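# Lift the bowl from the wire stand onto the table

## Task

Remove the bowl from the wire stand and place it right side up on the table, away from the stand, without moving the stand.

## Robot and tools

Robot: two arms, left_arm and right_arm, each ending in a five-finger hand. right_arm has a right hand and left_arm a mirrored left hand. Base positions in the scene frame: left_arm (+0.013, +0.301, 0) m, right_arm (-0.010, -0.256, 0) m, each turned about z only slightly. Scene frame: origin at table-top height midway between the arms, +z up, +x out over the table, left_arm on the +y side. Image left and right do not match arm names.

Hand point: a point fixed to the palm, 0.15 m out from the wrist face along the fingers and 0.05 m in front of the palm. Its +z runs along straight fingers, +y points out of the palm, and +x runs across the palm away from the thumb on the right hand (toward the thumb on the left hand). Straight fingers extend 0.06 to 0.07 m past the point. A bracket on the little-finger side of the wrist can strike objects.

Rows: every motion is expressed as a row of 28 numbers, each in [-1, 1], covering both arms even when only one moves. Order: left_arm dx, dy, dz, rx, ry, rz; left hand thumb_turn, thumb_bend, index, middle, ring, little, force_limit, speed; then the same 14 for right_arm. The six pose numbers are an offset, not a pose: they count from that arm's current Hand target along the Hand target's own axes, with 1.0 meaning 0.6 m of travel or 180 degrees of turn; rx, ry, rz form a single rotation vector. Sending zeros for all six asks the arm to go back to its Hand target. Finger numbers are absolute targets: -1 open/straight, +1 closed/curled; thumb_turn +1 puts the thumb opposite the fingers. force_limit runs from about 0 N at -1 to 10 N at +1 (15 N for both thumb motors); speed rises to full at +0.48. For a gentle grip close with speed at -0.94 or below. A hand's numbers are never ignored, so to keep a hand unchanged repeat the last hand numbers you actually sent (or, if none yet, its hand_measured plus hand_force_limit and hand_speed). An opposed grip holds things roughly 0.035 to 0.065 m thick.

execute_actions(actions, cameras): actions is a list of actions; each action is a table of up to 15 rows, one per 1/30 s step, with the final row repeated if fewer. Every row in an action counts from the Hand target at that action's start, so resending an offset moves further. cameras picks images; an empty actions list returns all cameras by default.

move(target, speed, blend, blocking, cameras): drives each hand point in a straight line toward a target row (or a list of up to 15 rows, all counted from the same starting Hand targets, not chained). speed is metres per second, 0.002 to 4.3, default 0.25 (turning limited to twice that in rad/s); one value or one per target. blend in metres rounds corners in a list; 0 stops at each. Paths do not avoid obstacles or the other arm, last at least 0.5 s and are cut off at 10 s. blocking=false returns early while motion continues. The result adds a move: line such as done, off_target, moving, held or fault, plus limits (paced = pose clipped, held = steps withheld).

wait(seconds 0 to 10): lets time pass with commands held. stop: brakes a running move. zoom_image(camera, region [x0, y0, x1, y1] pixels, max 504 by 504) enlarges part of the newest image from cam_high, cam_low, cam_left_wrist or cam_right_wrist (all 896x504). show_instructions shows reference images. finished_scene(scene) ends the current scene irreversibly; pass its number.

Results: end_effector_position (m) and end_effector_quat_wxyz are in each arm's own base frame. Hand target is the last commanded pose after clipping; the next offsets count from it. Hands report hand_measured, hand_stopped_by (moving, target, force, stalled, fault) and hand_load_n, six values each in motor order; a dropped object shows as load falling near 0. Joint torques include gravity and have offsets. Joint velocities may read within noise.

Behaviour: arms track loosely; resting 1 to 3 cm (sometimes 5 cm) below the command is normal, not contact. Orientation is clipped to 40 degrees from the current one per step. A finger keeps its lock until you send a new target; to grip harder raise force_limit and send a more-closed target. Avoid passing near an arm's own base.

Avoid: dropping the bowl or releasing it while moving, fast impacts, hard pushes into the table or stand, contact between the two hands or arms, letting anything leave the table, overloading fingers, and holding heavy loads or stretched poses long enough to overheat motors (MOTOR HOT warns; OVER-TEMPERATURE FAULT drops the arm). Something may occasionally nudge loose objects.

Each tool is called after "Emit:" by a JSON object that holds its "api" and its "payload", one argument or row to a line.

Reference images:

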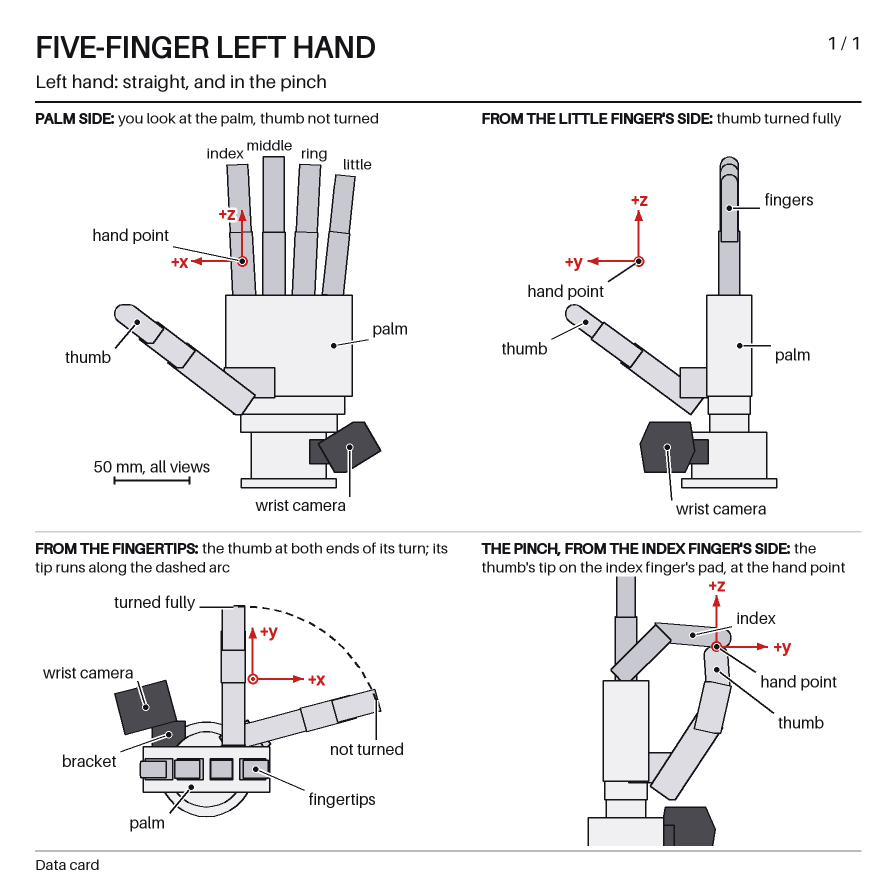

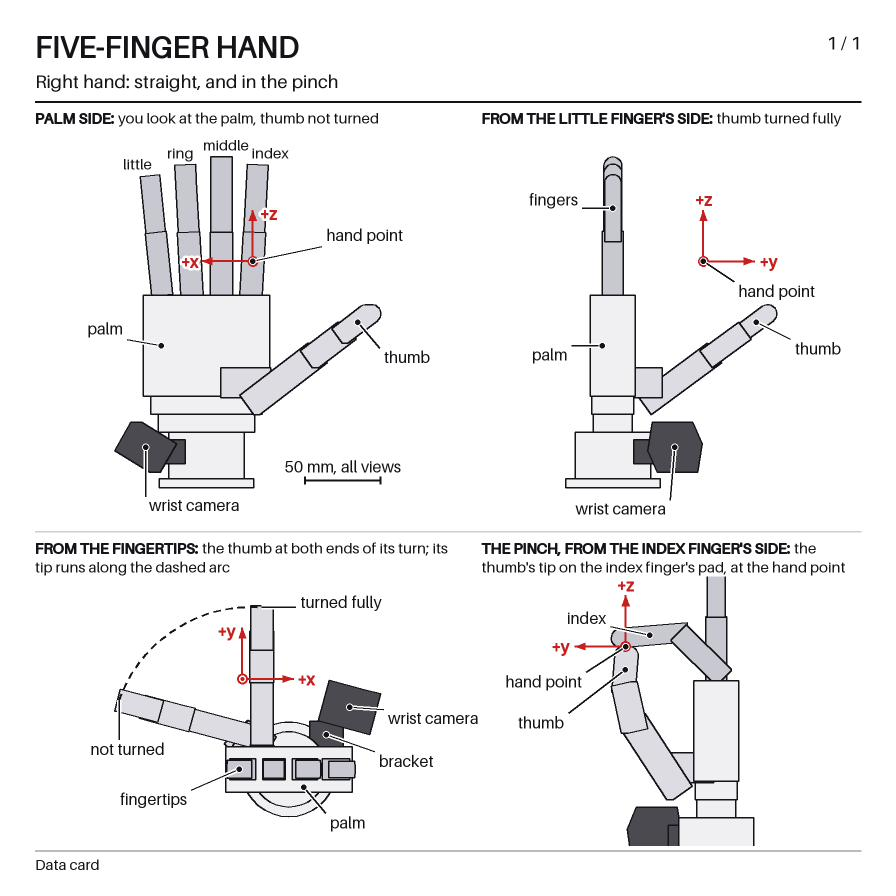

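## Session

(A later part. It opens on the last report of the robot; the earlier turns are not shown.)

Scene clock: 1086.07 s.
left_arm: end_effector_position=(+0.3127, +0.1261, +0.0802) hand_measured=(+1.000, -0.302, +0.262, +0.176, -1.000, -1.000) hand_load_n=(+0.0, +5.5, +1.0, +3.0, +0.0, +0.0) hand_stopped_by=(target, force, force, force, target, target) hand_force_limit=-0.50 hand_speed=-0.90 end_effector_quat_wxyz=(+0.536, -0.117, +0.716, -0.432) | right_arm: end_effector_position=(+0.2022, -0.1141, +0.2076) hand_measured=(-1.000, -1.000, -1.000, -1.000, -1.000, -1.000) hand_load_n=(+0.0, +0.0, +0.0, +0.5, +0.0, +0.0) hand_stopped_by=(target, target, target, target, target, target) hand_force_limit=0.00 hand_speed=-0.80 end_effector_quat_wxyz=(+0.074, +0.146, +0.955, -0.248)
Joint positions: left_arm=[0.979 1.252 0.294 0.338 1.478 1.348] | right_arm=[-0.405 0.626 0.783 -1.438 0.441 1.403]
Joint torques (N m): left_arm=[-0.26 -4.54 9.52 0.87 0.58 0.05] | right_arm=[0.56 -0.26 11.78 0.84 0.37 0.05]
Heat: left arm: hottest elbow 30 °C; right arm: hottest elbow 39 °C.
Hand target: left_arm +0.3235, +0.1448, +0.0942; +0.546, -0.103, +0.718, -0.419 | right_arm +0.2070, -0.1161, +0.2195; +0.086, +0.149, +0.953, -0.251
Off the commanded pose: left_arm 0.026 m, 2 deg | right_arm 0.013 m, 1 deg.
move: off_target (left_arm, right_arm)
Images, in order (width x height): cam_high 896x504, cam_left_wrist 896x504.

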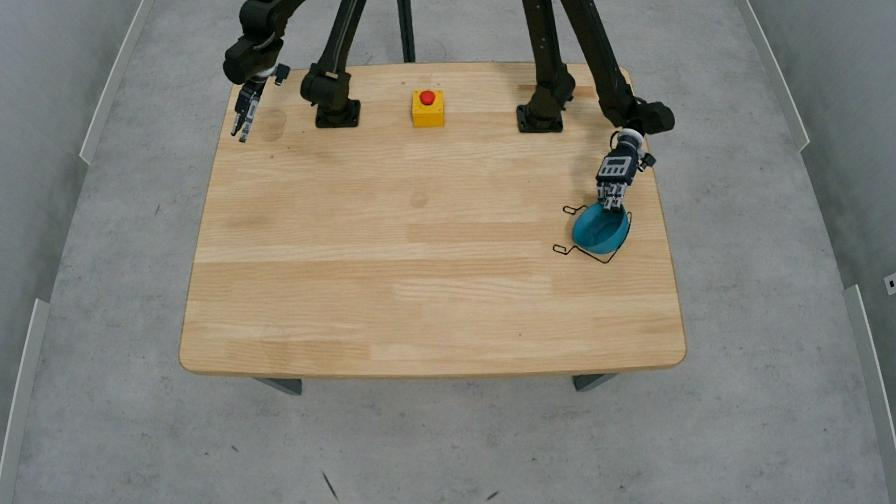

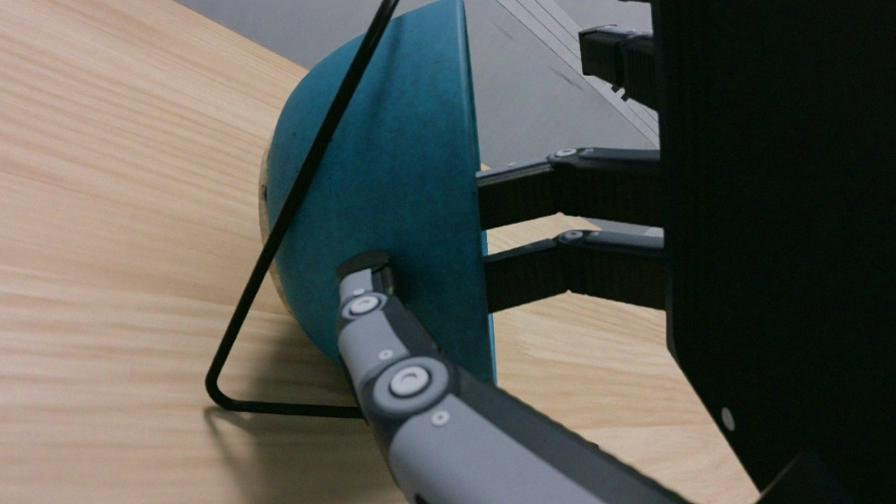

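Emit:
{"api": "move", "payload": {
  "target": [-0.025,-0.002,0,0,0,0,1,0.2,0.5,0.55,-1,-1,-0.5,-0.9,0,0,0,0,0,0,-1,-1,-1,-1,-1,-1,0,-0.8],
  "speed": 0.04,
  "cameras": ["cam_high","cam_left_wrist","cam_low"]
}}

Emit:
{"api": "zoom_image", "payload": {
  "camera": "cam_high",
  "region": [530, 150, 670, 290]
}}

Emit:
{"api": "zoom_image", "payload": {
  "camera": "cam_low",
  "region": [415, 185, 480, 245]
}}

Scene clock: 1106.20 s.
left_arm: end_effector_position=(+0.3161, +0.1312, +0.0848) hand_measured=(+1.000, -0.302, +0.262, +0.176, -1.000, -1.000) hand_load_n=(+0.0, +4.0, +0.5, +5.0, +0.0, +0.0) hand_stopped_by=(target, force, force, force, target, target) hand_force_limit=-0.50 hand_speed=-0.90 end_effector_quat_wxyz=(+0.527, -0.130, +0.715, -0.441) | right_arm: end_effector_position=(+0.2022, -0.1141, +0.2076) hand_measured=(-1.000, -1.000, -1.000, -1.000, -1.000, -1.000) hand_load_n=(+0.0, +0.5, +0.0, +0.0, +0.0, +0.0) hand_stopped_by=(target, target, target, target, target, target) hand_force_limit=0.00 hand_speed=-0.80 end_effector_quat_wxyz=(+0.074, +0.146, +0.955, -0.248)
Joint positions: left_arm=[0.979 1.252 0.327 0.275 1.478 1.342] | right_arm=[-0.405 0.626 0.783 -1.438 0.441 1.403]
Joint torques (N m): left_arm=[-0.38 -5.95 10.14 0.83 0.61 0.19] | right_arm=[0.03 -0.26 11.75 0.79 0.37 -0.02]
Heat: left arm: hottest elbow 31 °C; right arm: hottest elbow 39 °C.
Hand target: left_arm +0.3288, +0.1531, +0.1055; +0.546, -0.103, +0.718, -0.419 | right_arm +0.2070, -0.1161, +0.2195; +0.086, +0.149, +0.953, -0.251
Off the commanded pose: left_arm 0.033 m, 5 deg | right_arm 0.013 m, 1 deg.
move: off_target (left_arm, right_arm)
Images, in order (width x height): cam_high 896x504, cam_low 896x504, cam_left_wrist 896x504.

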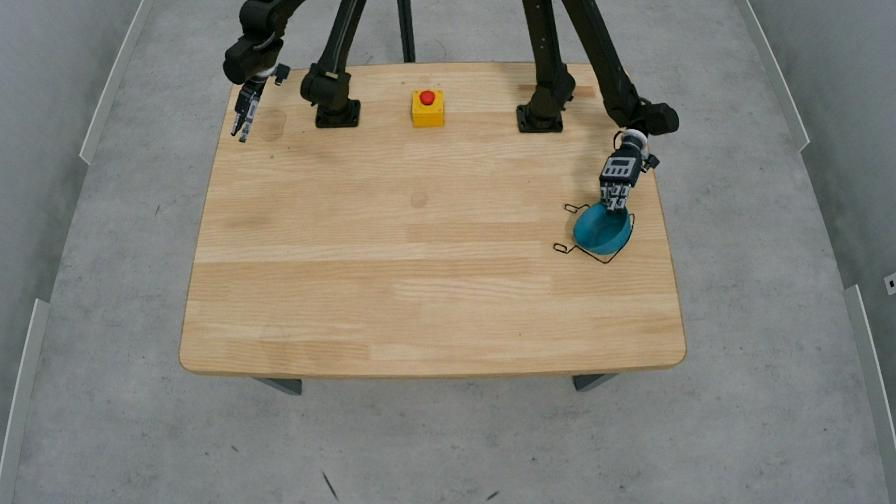

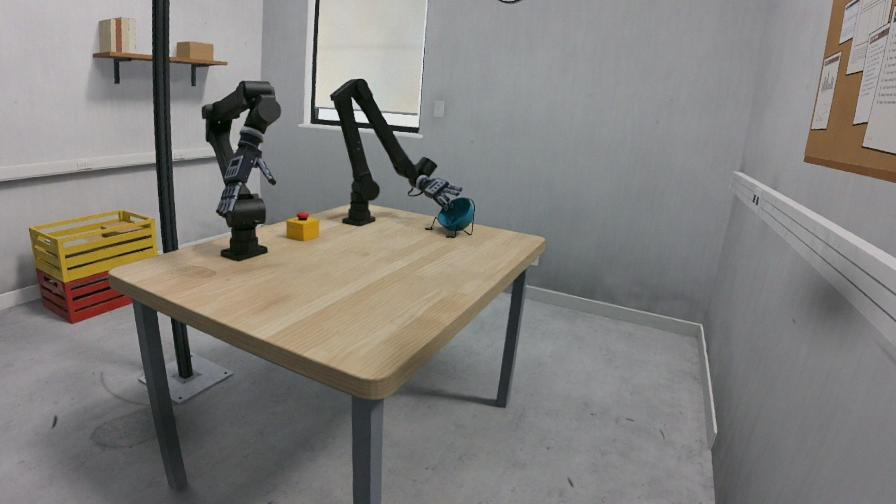

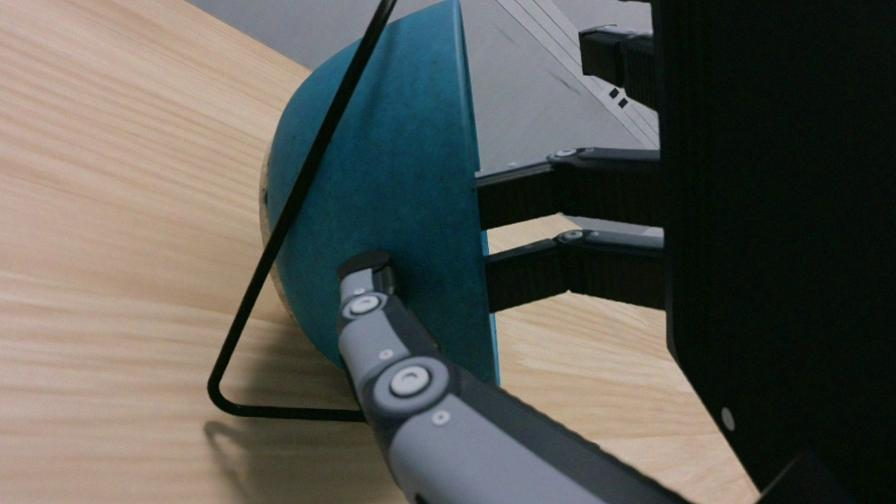

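Scaled by 3.600 from the camera's 896x504 image, which has a finer 1280x720 frame.

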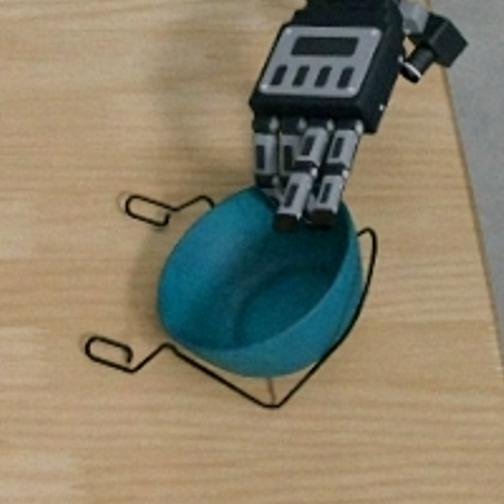

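Scaled by 7.754 from the camera's 896x504 image, which has a finer 1280x720 frame.

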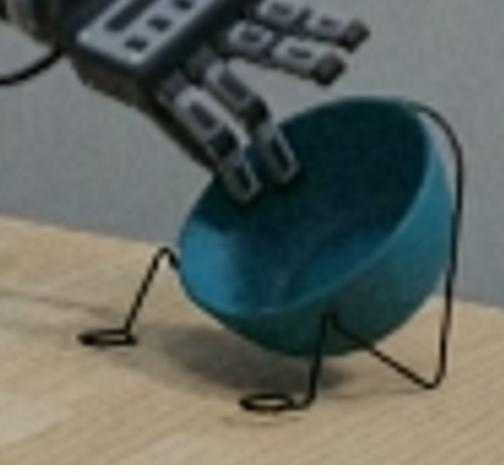

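Emit:
{"api": "move", "payload": {
  "target": [
    [0.0702,0.002,0,0,0,0,1,0.2,0.5,0.55,-1,-1,-0.5,-0.9,0,0,0,0,0,0,-1,-1,-1,-1,-1,-1,0,-0.8],
    [0.0702,0.002,0,0,0,0,1,-0.5,-0.1,-0.1,-1,-1,-0.5,-0.88,0,0,0,0,0,0,-1,-1,-1,-1,-1,-1,0,-0.8]
  ],
  "speed": 0.04,
  "cameras": ["cam_high","cam_left_wrist"]
}}

Emit:
{"api": "zoom_image", "payload": {
  "camera": "cam_high",
  "region": [530, 150, 670, 290]
}}

Scene clock: 1275.97 s.
left_arm: end_effector_position=(+0.3137, +0.1280, +0.0772) hand_measured=(+1.000, -0.500, -0.100, -0.100, -1.000, -1.000) hand_load_n=(+0.0, +0.0, +0.0, +0.0, +0.0, +0.0) hand_stopped_by=(target, target, target, target, target, target) hand_force_limit=-0.50 hand_speed=-0.88 end_effector_quat_wxyz=(+0.545, -0.101, +0.719, -0.419) | right_arm: end_effector_position=(+0.2022, -0.1141, +0.2076) hand_measured=(-1.000, -1.000, -1.000, -1.000, -1.000, -1.000) hand_load_n=(-0.5, +0.0, +0.0, +0.0, -0.5, +0.0) hand_stopped_by=(target, target, target, target, target, target) hand_force_limit=0.00 hand_speed=-0.80 end_effector_quat_wxyz=(+0.074, +0.146, +0.955, -0.248)
Joint positions: left_arm=[0.979 1.267 0.288 0.361 1.478 1.392] | right_arm=[-0.405 0.626 0.783 -1.438 0.441 1.403]
Joint torques (N m): left_arm=[-0.56 -4.25 4.82 1.72 0.53 -0.06] | right_arm=[0.03 -0.91 11.85 0.62 0.31 0.01]
Heat: left arm: hottest elbow 32 °C; right arm: hottest elbow 39 °C.
Hand target: left_arm +0.3131, +0.1284, +0.0753; +0.546, -0.103, +0.718, -0.419 | right_arm +0.2070, -0.1161, +0.2195; +0.086, +0.149, +0.953, -0.251
Off the commanded pose: left_arm 0.002 m, 0 deg | right_arm 0.013 m, 1 deg.
move: off_target (right_arm)
Images, in order (width x height): cam_high 896x504, cam_left_wrist 896x504.

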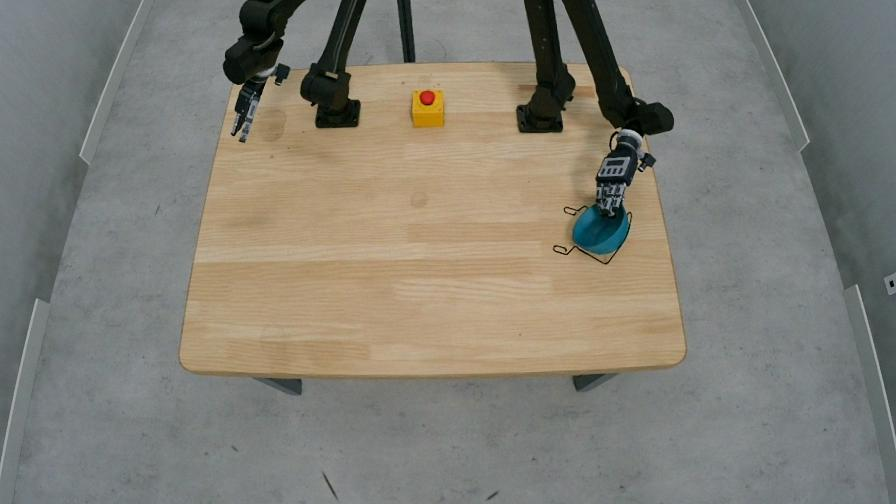

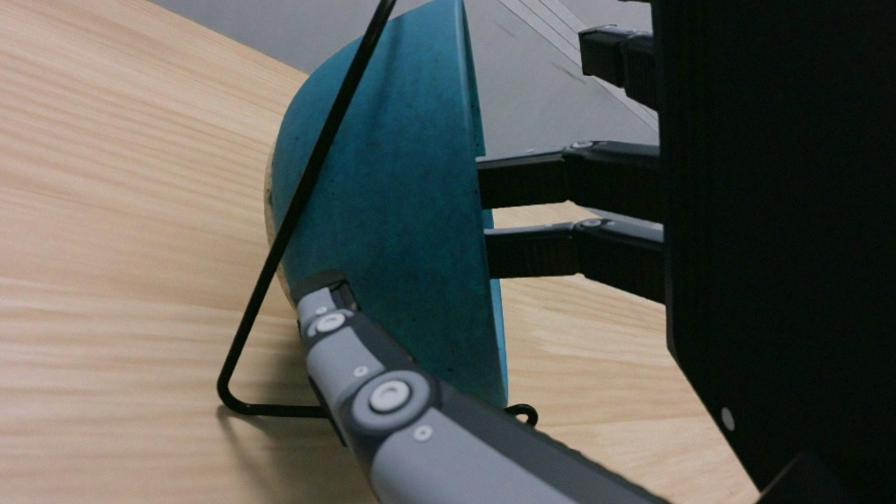

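Scaled by 3.600 from the camera's 896x504 image, which has a finer 1280x720 frame.

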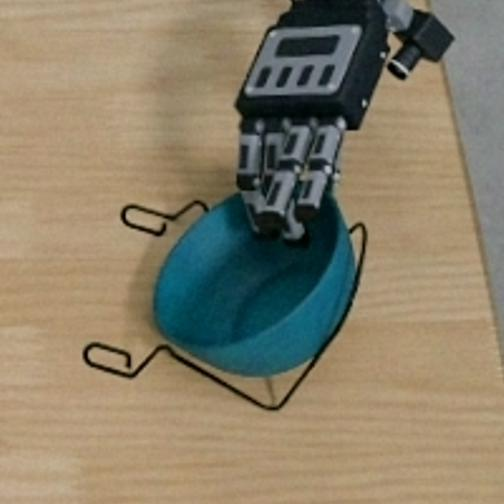

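Emit:
{"api": "move", "payload": {
  "target": [0,0,0,0,0,0, 1,0.3,0.6,0.6,-1,-1,-0.1,-0.88, 0,0,0,0,0,0, -1,-1,-1,-1,-1,-1,0,-0.8],
  "speed": 0.05,
  "cameras": ["cam_high","cam_low","cam_left_wrist"]
}}

Scene clock: 1333.00 s.
left_arm: end_effector_position=(+0.3136, +0.1278, +0.0769) hand_measured=(+1.000, -0.328, +0.288, +0.208, -1.000, -1.000) hand_load_n=(+0.5, +7.0, +6.0, +8.0, -0.5, +0.0) hand_stopped_by=(target, force, force, force, target, target) hand_force_limit=-0.10 hand_speed=-0.88 end_effector_quat_wxyz=(+0.545, -0.102, +0.719, -0.420) | right_arm: end_effector_position=(+0.2022, -0.1141, +0.2076) hand_measured=(-1.000, -1.000, -1.000, -1.000, -1.000, -1.000) hand_load_n=(+0.0, +0.0, +0.0, +0.0, +0.0, +0.0) hand_stopped_by=(target, target, target, target, target, target) hand_force_limit=0.00 hand_speed=-0.80 end_effector_quat_wxyz=(+0.074, +0.146, +0.955, -0.248)
Joint positions: left_arm=[0.979 1.269 0.288 0.361 1.478 1.391] | right_arm=[-0.405 0.626 0.783 -1.438 0.441 1.403]
Joint torques (N m): left_arm=[-0.56 -4.31 4.83 1.83 0.51 -0.03] | right_arm=[-0.21 -0.73 11.7 0.73 0.36 0]
Heat: left arm: hottest elbow 30 °C; right arm: hottest elbow 39 °C.
Hand target: left_arm +0.3131, +0.1284, +0.0752; +0.546, -0.103, +0.718, -0.419 | right_arm +0.2070, -0.1161, +0.2195; +0.086, +0.149, +0.953, -0.251
Off the commanded pose: left_arm 0.002 m, 0 deg | right_arm 0.013 m, 1 deg.
move: off_target (right_arm)
Images, in order (width x height): cam_high 896x504, cam_low 896x504, cam_left_wrist 896x504.

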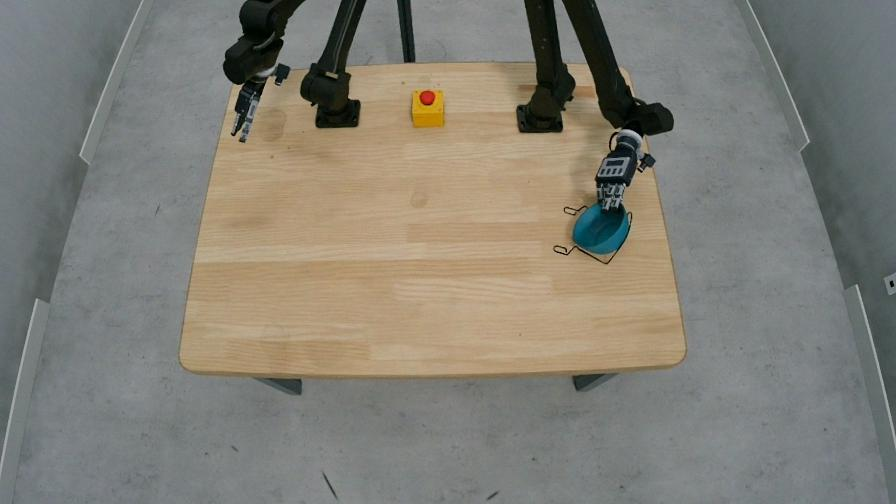

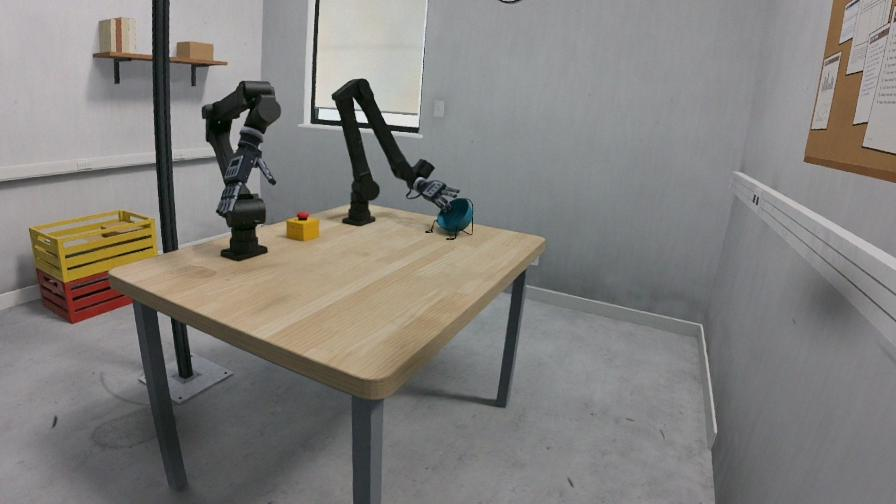

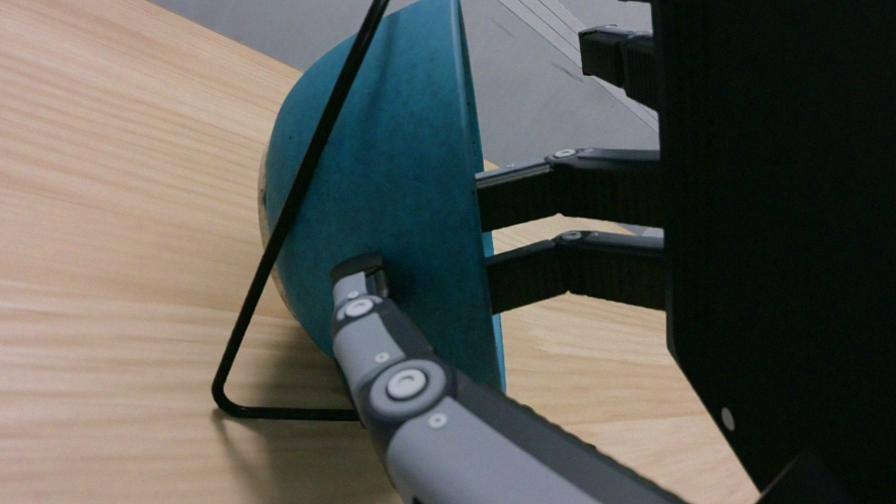

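Emit:
{"api": "move", "payload": {
  "target": [-0.0152,-0.056,0.0023,0.011,0,0, 1,0.3,0.6,0.6,-1,-1,-0.1,-0.88, 0,0,0,0,0,0, -1,-1,-1,-1,-1,-1,0,-0.8],
  "speed": 0.04,
  "cameras": ["cam_high","cam_low","cam_left_wrist"]
}}

Emit:
{"api": "zoom_image", "payload": {
  "camera": "cam_high",
  "region": [530, 150, 670, 290]
}}

Emit:
{"api": "zoom_image", "payload": {
  "camera": "cam_low",
  "region": [390, 150, 510, 260]
}}

Scene clock: 1347.83 s.
left_arm: end_effector_position=(+0.3037, +0.1106, +0.0933) hand_measured=(+1.000, -0.328, +0.288, +0.208, -1.000, -1.000) hand_load_n=(-0.5, +7.0, +10.0, +13.0, +0.0, +0.0) hand_stopped_by=(target, force, force, force, target, target) hand_force_limit=-0.10 hand_speed=-0.88 end_effector_quat_wxyz=(+0.534, -0.119, +0.712, -0.440) | right_arm: end_effector_position=(+0.2022, -0.1141, +0.2076) hand_measured=(-1.000, -1.000, -1.000, -1.000, -1.000, -1.000) hand_load_n=(+0.0, +0.0, +0.0, +0.0, +0.0, +0.0) hand_stopped_by=(target, target, target, target, target, target) hand_force_limit=0.00 hand_speed=-0.80 end_effector_quat_wxyz=(+0.074, +0.146, +0.955, -0.248)
Joint positions: left_arm=[0.979 1.156 0.255 0.361 1.491 1.254] | right_arm=[-0.405 0.626 0.783 -1.438 0.441 1.403]
Joint torques (N m): left_arm=[-1.2 -5.71 6.31 2.21 0.99 -0.01] | right_arm=[-0.21 0.09 11.96 0.84 0.38 -0.03]
Heat: left arm: hottest elbow 30 °C; right arm: hottest elbow 39 °C.
Hand target: left_arm +0.3073, +0.1120, +0.1055; +0.548, -0.094, +0.711, -0.432 | right_arm +0.2070, -0.1161, +0.2195; +0.086, +0.149, +0.953, -0.251
Off the commanded pose: left_arm 0.013 m, 3 deg | right_arm 0.013 m, 1 deg.
move: off_target (left_arm, right_arm)
Images, in order (width x height): cam_high 896x504, cam_low 896x504, cam_left_wrist 896x504.

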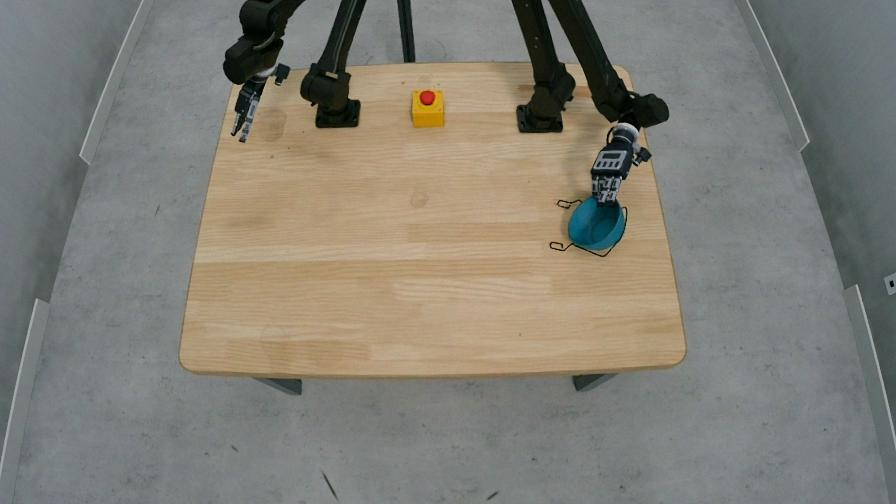

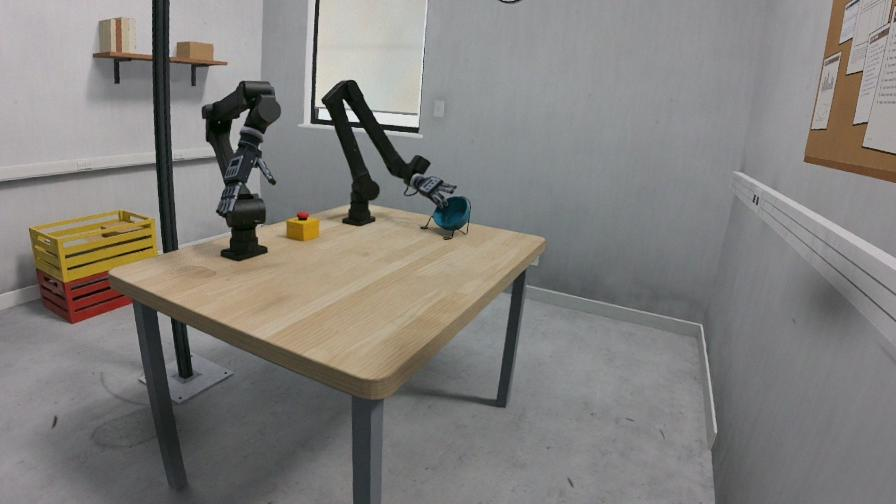

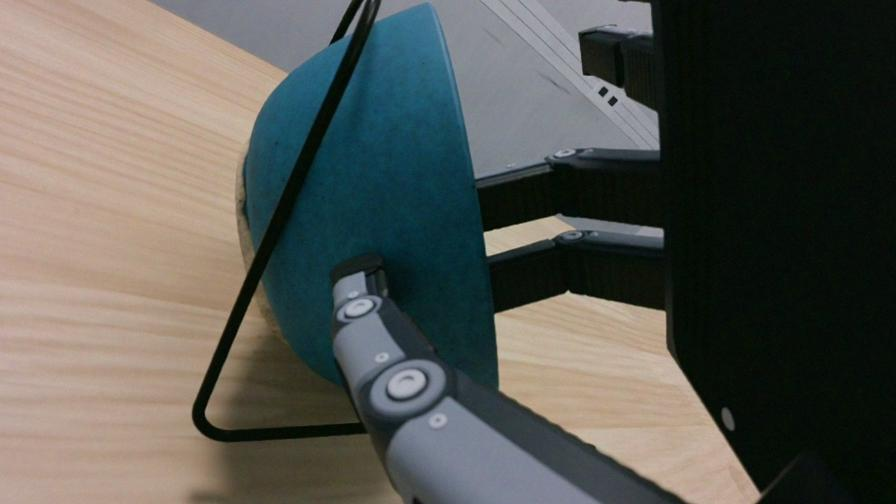

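Scaled by 3.600 from the camera's 896x504 image, which has a finer 1280x720 frame.

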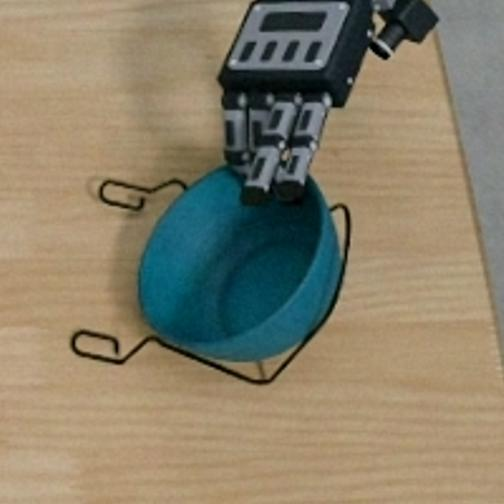

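Scaled by 4.200 from the camera's 896x504 image, which has a finer 1280x720 frame.

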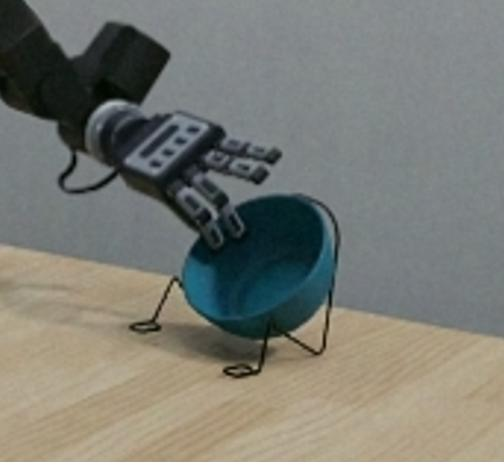

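Emit:
{"api": "zoom_image", "payload": {
  "camera": "cam_high",
  "region": [545, 190, 640, 265]
}}

Emit:
{"api": "zoom_image", "payload": {
  "camera": "cam_low",
  "region": [415, 190, 485, 245]
}}

Emit:
{"api": "zoom_image", "payload": {
  "camera": "cam_left_wrist",
  "region": [150, 0, 520, 500]
}}

Scaled by 5.305 from the camera's 896x504 image, which has a finer 1280x720 frame.

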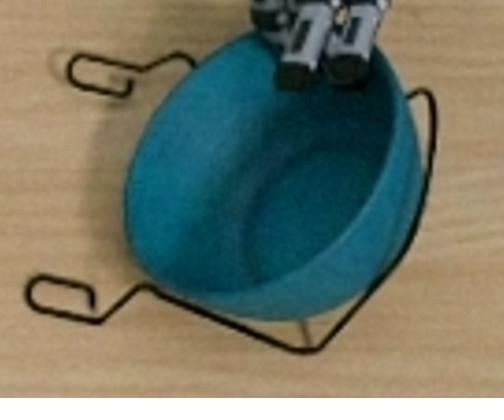

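Scaled by 7.200 from the camera's 896x504 image, which has a finer 1280x720 frame.

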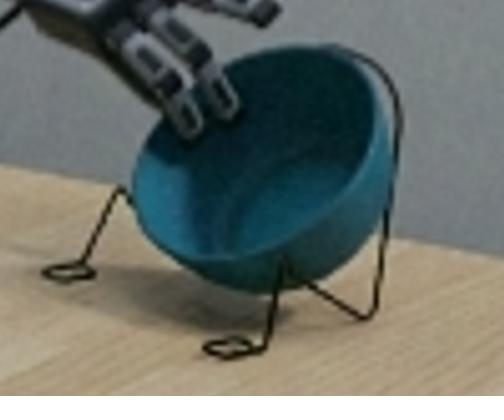

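Scaled by 1.008 from the camera's 896x504 image, which has a finer 1280x720 frame.

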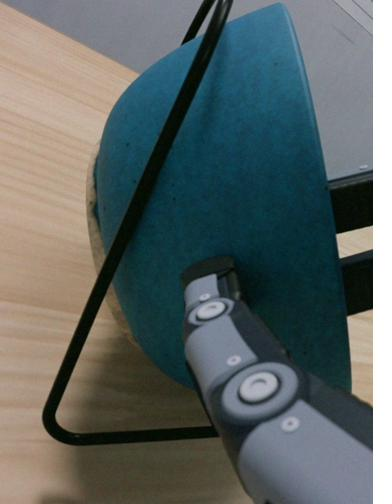

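Emit:
{"api": "move", "payload": {
  "target": [
    [0.0125,0.043,-0.0023,-0.011,0,0, 1,0.3,0.6,0.6,-1,-1,-0.1,-0.88, 0,0,0,0,0,0, -1,-1,-1,-1,-1,-1,0,-0.8],
    [0.0125,0.043,-0.0023,-0.011,0,0.06, 1,0.3,0.6,0.6,-1,-1,-0.1,-0.88, 0,0,0,0,0,0, -1,-1,-1,-1,-1,-1,0,-0.8]
  ],
  "speed": 0.05,
  "cameras": ["cam_high","cam_low","cam_left_wrist"]
}}

Emit:
{"api": "zoom_image", "payload": {
  "camera": "cam_high",
  "region": [530, 150, 670, 290]
}}

Emit:
{"api": "zoom_image", "payload": {
  "camera": "cam_low",
  "region": [415, 190, 485, 245]
}}

Scene clock: 1607.63 s.
left_arm: end_effector_position=(+0.3075, +0.1208, +0.0763) hand_measured=(+1.000, -0.328, +0.288, +0.210, -1.000, -1.000) hand_load_n=(+3.5, +9.5, +5.0, +4.0, +0.0, +0.0) hand_stopped_by=(target, force, force, force, target, target) hand_force_limit=-0.10 hand_speed=-0.88 end_effector_quat_wxyz=(+0.572, -0.061, +0.724, -0.381) | right_arm: end_effector_position=(+0.2022, -0.1141, +0.2076) hand_measured=(-1.000, -1.000, -1.000, -1.000, -1.000, -1.000) hand_load_n=(+0.0, +0.0, +0.0, +0.0, +0.0, +0.0) hand_stopped_by=(target, target, target, target, target, target) hand_force_limit=0.00 hand_speed=-0.80 end_effector_quat_wxyz=(+0.074, +0.146, +0.955, -0.248)
Joint positions: left_arm=[0.979 1.228 0.228 0.432 1.466 1.465] | right_arm=[-0.405 0.626 0.783 -1.438 0.441 1.403]
Joint torques (N m): left_arm=[-1.32 -4.13 5.45 2.33 0.6 0.27] | right_arm=[-0.21 -0.32 11.78 0.68 0.37 -0.01]
Heat: left arm: hottest elbow 29 °C; right arm: hottest elbow 40 °C.
Hand target: left_arm +0.3121, +0.1240, +0.0819; +0.584, -0.036, +0.724, -0.366 | right_arm +0.2070, -0.1161, +0.2195; +0.086, +0.149, +0.953, -0.251
Off the commanded pose: left_arm 0.008 m, 4 deg | right_arm 0.013 m, 1 deg.
move: off_target (left_arm, right_arm)
Images, in order (width x height): cam_high 896x504, cam_low 896x504, cam_left_wrist 896x504.

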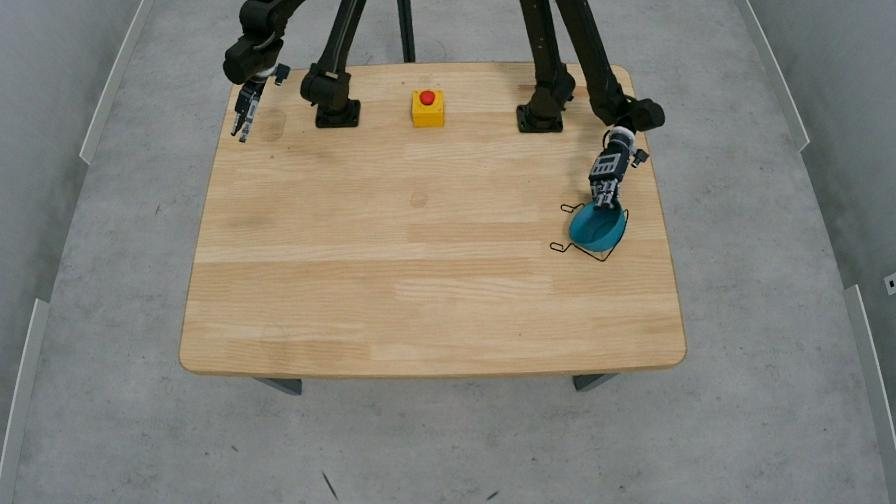

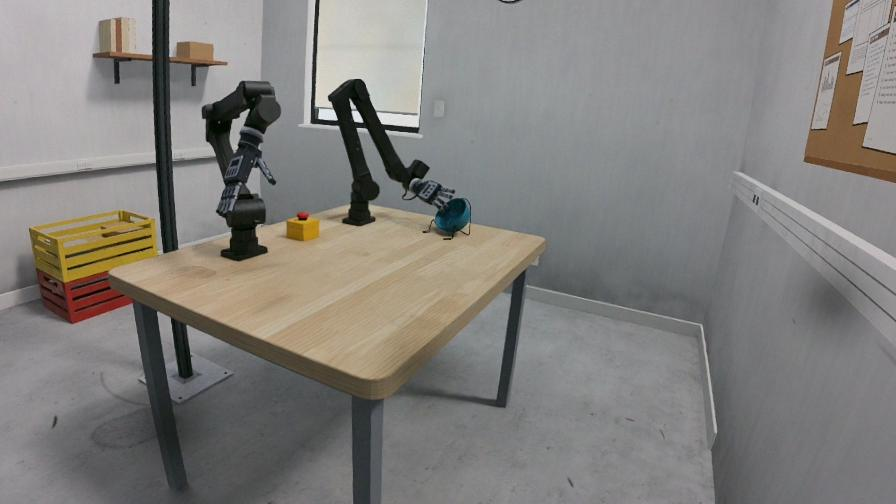

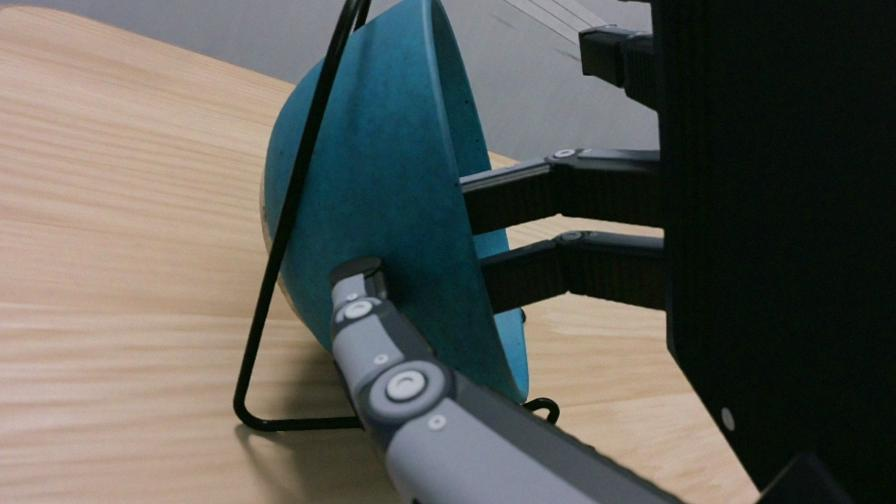

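Scaled by 3.600 from the camera's 896x504 image, which has a finer 1280x720 frame.

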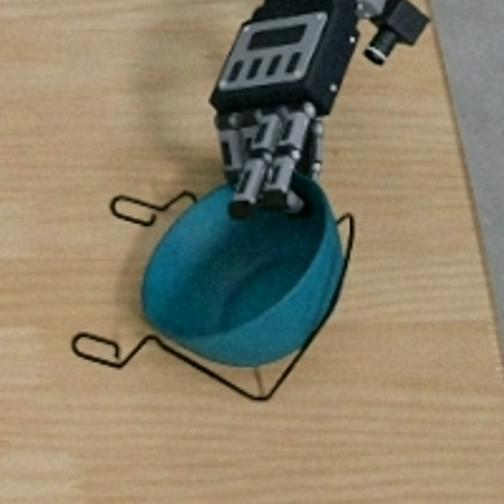

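Scaled by 7.200 from the camera's 896x504 image, which has a finer 1280x720 frame.

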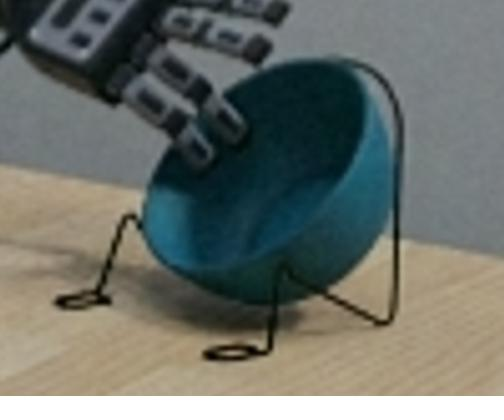

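Emit:
{"api": "zoom_image", "payload": {
  "camera": "cam_high",
  "region": [600, 195, 635, 235]
}}

Emit:
{"api": "zoom_image", "payload": {
  "camera": "cam_low",
  "region": [450, 190, 480, 215]
}}

Emit:
{"api": "zoom_image", "payload": {
  "camera": "cam_left_wrist",
  "region": [300, 0, 480, 120]
}}

Emit:
{"api": "zoom_image", "payload": {
  "camera": "cam_left_wrist",
  "region": [460, 280, 600, 460]
}}

Scaled by 12.600 from the camera's 896x504 image, which has a finer 1280x720 frame.

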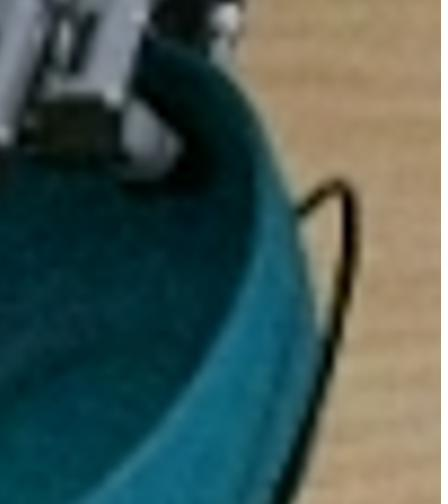

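Scaled by 16.800 from the camera's 896x504 image, which has a finer 1280x720 frame.

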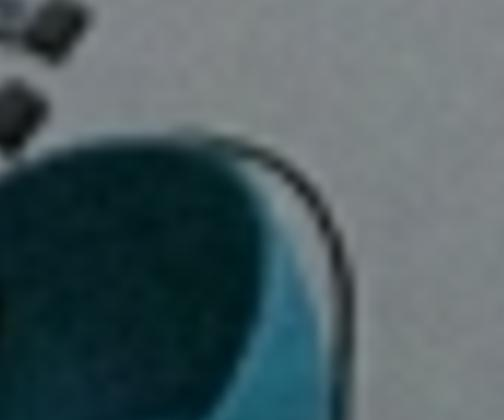

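Scaled by 2.800 from the camera's 896x504 image, which has a finer 1280x720 frame.

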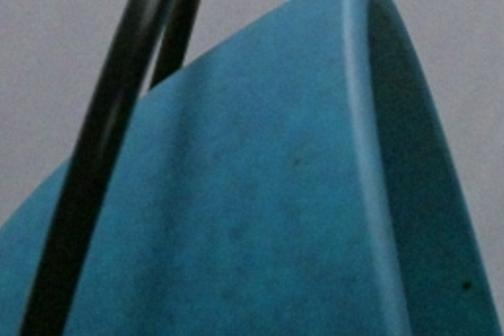

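Scaled by 2.800 from the camera's 896x504 image, which has a finer 1280x720 frame.

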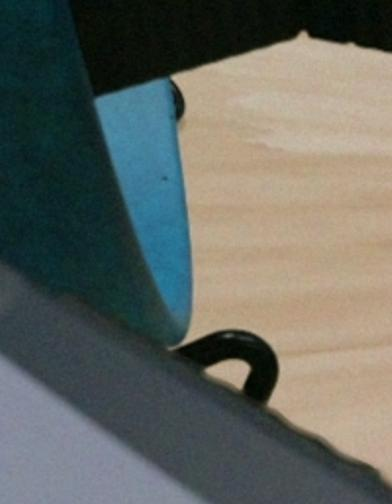

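Emit:
{"api": "move", "payload": {
  "target": [-0.0058,-0.033,0,0,0,0.02, 1,0.3,0.6,0.6,-1,-1,-0.1,-0.88, 0,0,0,0,0,0, -1,-1,-1,-1,-1,-1,0,-0.8],
  "speed": 0.05,
  "cameras": ["cam_high","cam_low","cam_left_wrist"]
}}

Emit:
{"api": "zoom_image", "payload": {
  "camera": "cam_high",
  "region": [545, 185, 645, 270]
}}

Emit:
{"api": "zoom_image", "payload": {
  "camera": "cam_low",
  "region": [415, 190, 485, 245]
}}

Scene clock: 1676.90 s.
left_arm: end_effector_position=(+0.3012, +0.1115, +0.0852) hand_measured=(+1.000, -0.328, +0.288, +0.208, -1.000, -1.000) hand_load_n=(+2.0, +9.0, +7.5, +9.0, +0.0, +0.0) hand_stopped_by=(target, force, force, force, target, target) hand_force_limit=-0.10 hand_speed=-0.88 end_effector_quat_wxyz=(+0.586, -0.040, +0.726, -0.358) | right_arm: end_effector_position=(+0.2022, -0.1141, +0.2076) hand_measured=(-1.000, -1.000, -1.000, -1.000, -1.000, -1.000) hand_load_n=(-0.5, +0.0, +0.0, +0.0, +0.0, +0.0) hand_stopped_by=(target, target, target, target, target, target) hand_force_limit=0.00 hand_speed=-0.80 end_effector_quat_wxyz=(+0.074, +0.146, +0.955, -0.248)
Joint positions: left_arm=[0.974 1.13 0.185 0.434 1.452 1.476] | right_arm=[-0.405 0.626 0.783 -1.438 0.441 1.403]
Joint torques (N m): left_arm=[-1.9 -4.89 6.04 1.81 0.73 0.16] | right_arm=[-0.38 0.09 11.63 0.69 0.32 0.01]
Heat: left arm: hottest elbow 29 °C; right arm: hottest elbow 40 °C.
Hand target: left_arm +0.3058, +0.1112, +0.0961; +0.595, -0.013, +0.724, -0.347 | right_arm +0.2070, -0.1161, +0.2195; +0.086, +0.149, +0.953, -0.251
Off the commanded pose: left_arm 0.012 m, 4 deg | right_arm 0.013 m, 1 deg.
move: off_target (left_arm, right_arm)
Images, in order (width x height): cam_high 896x504, cam_low 896x504, cam_left_wrist 896x504.

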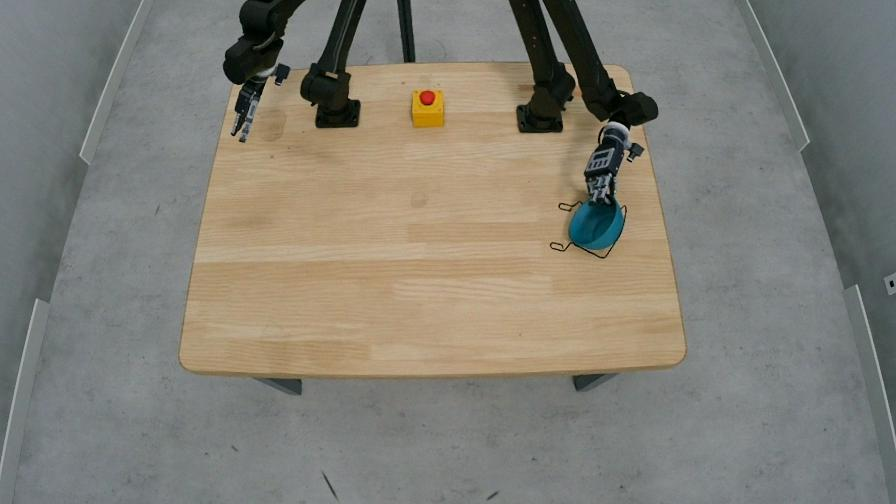

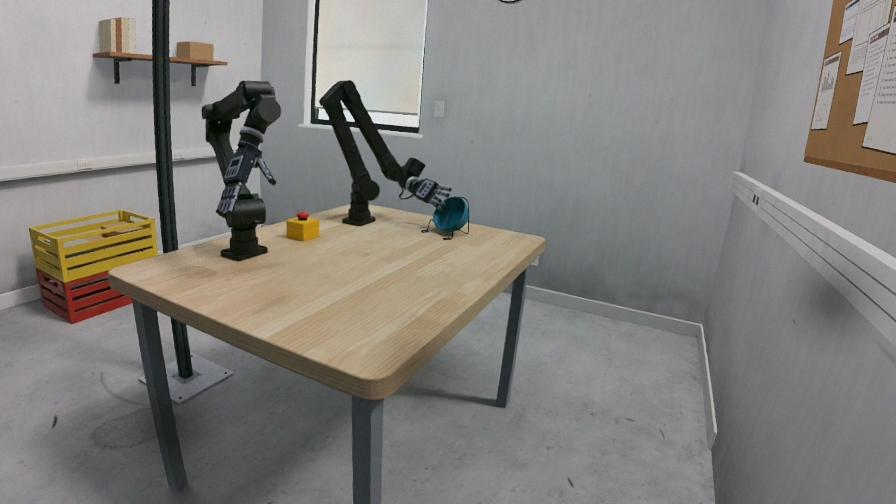

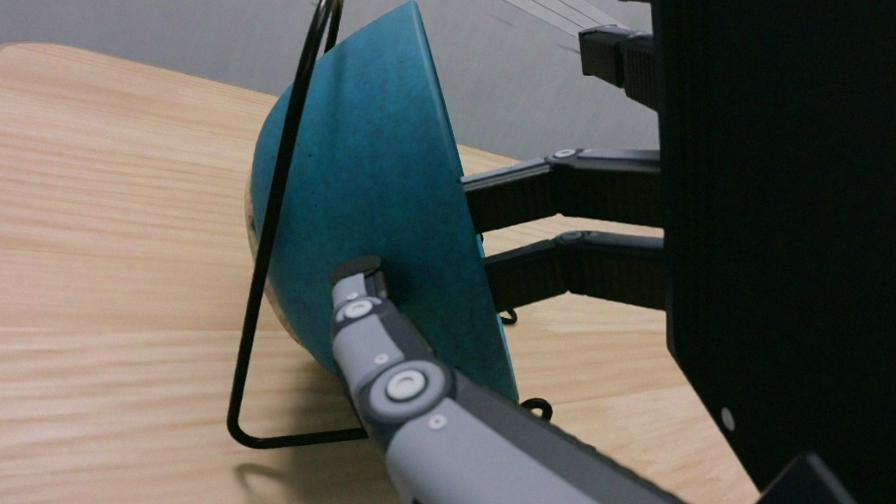

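Scaled by 5.040 from the camera's 896x504 image, which has a finer 1280x720 frame.

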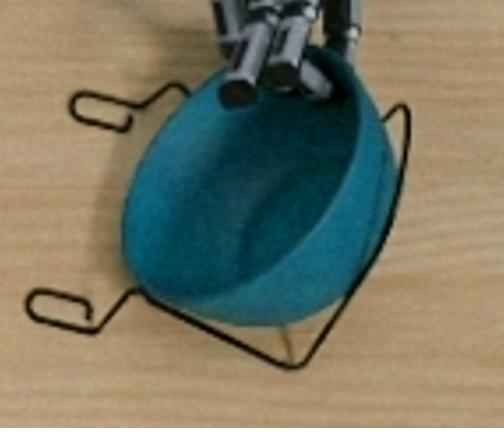

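Scaled by 7.200 from the camera's 896x504 image, which has a finer 1280x720 frame.

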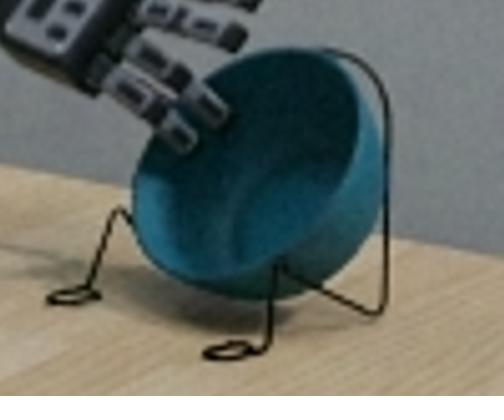

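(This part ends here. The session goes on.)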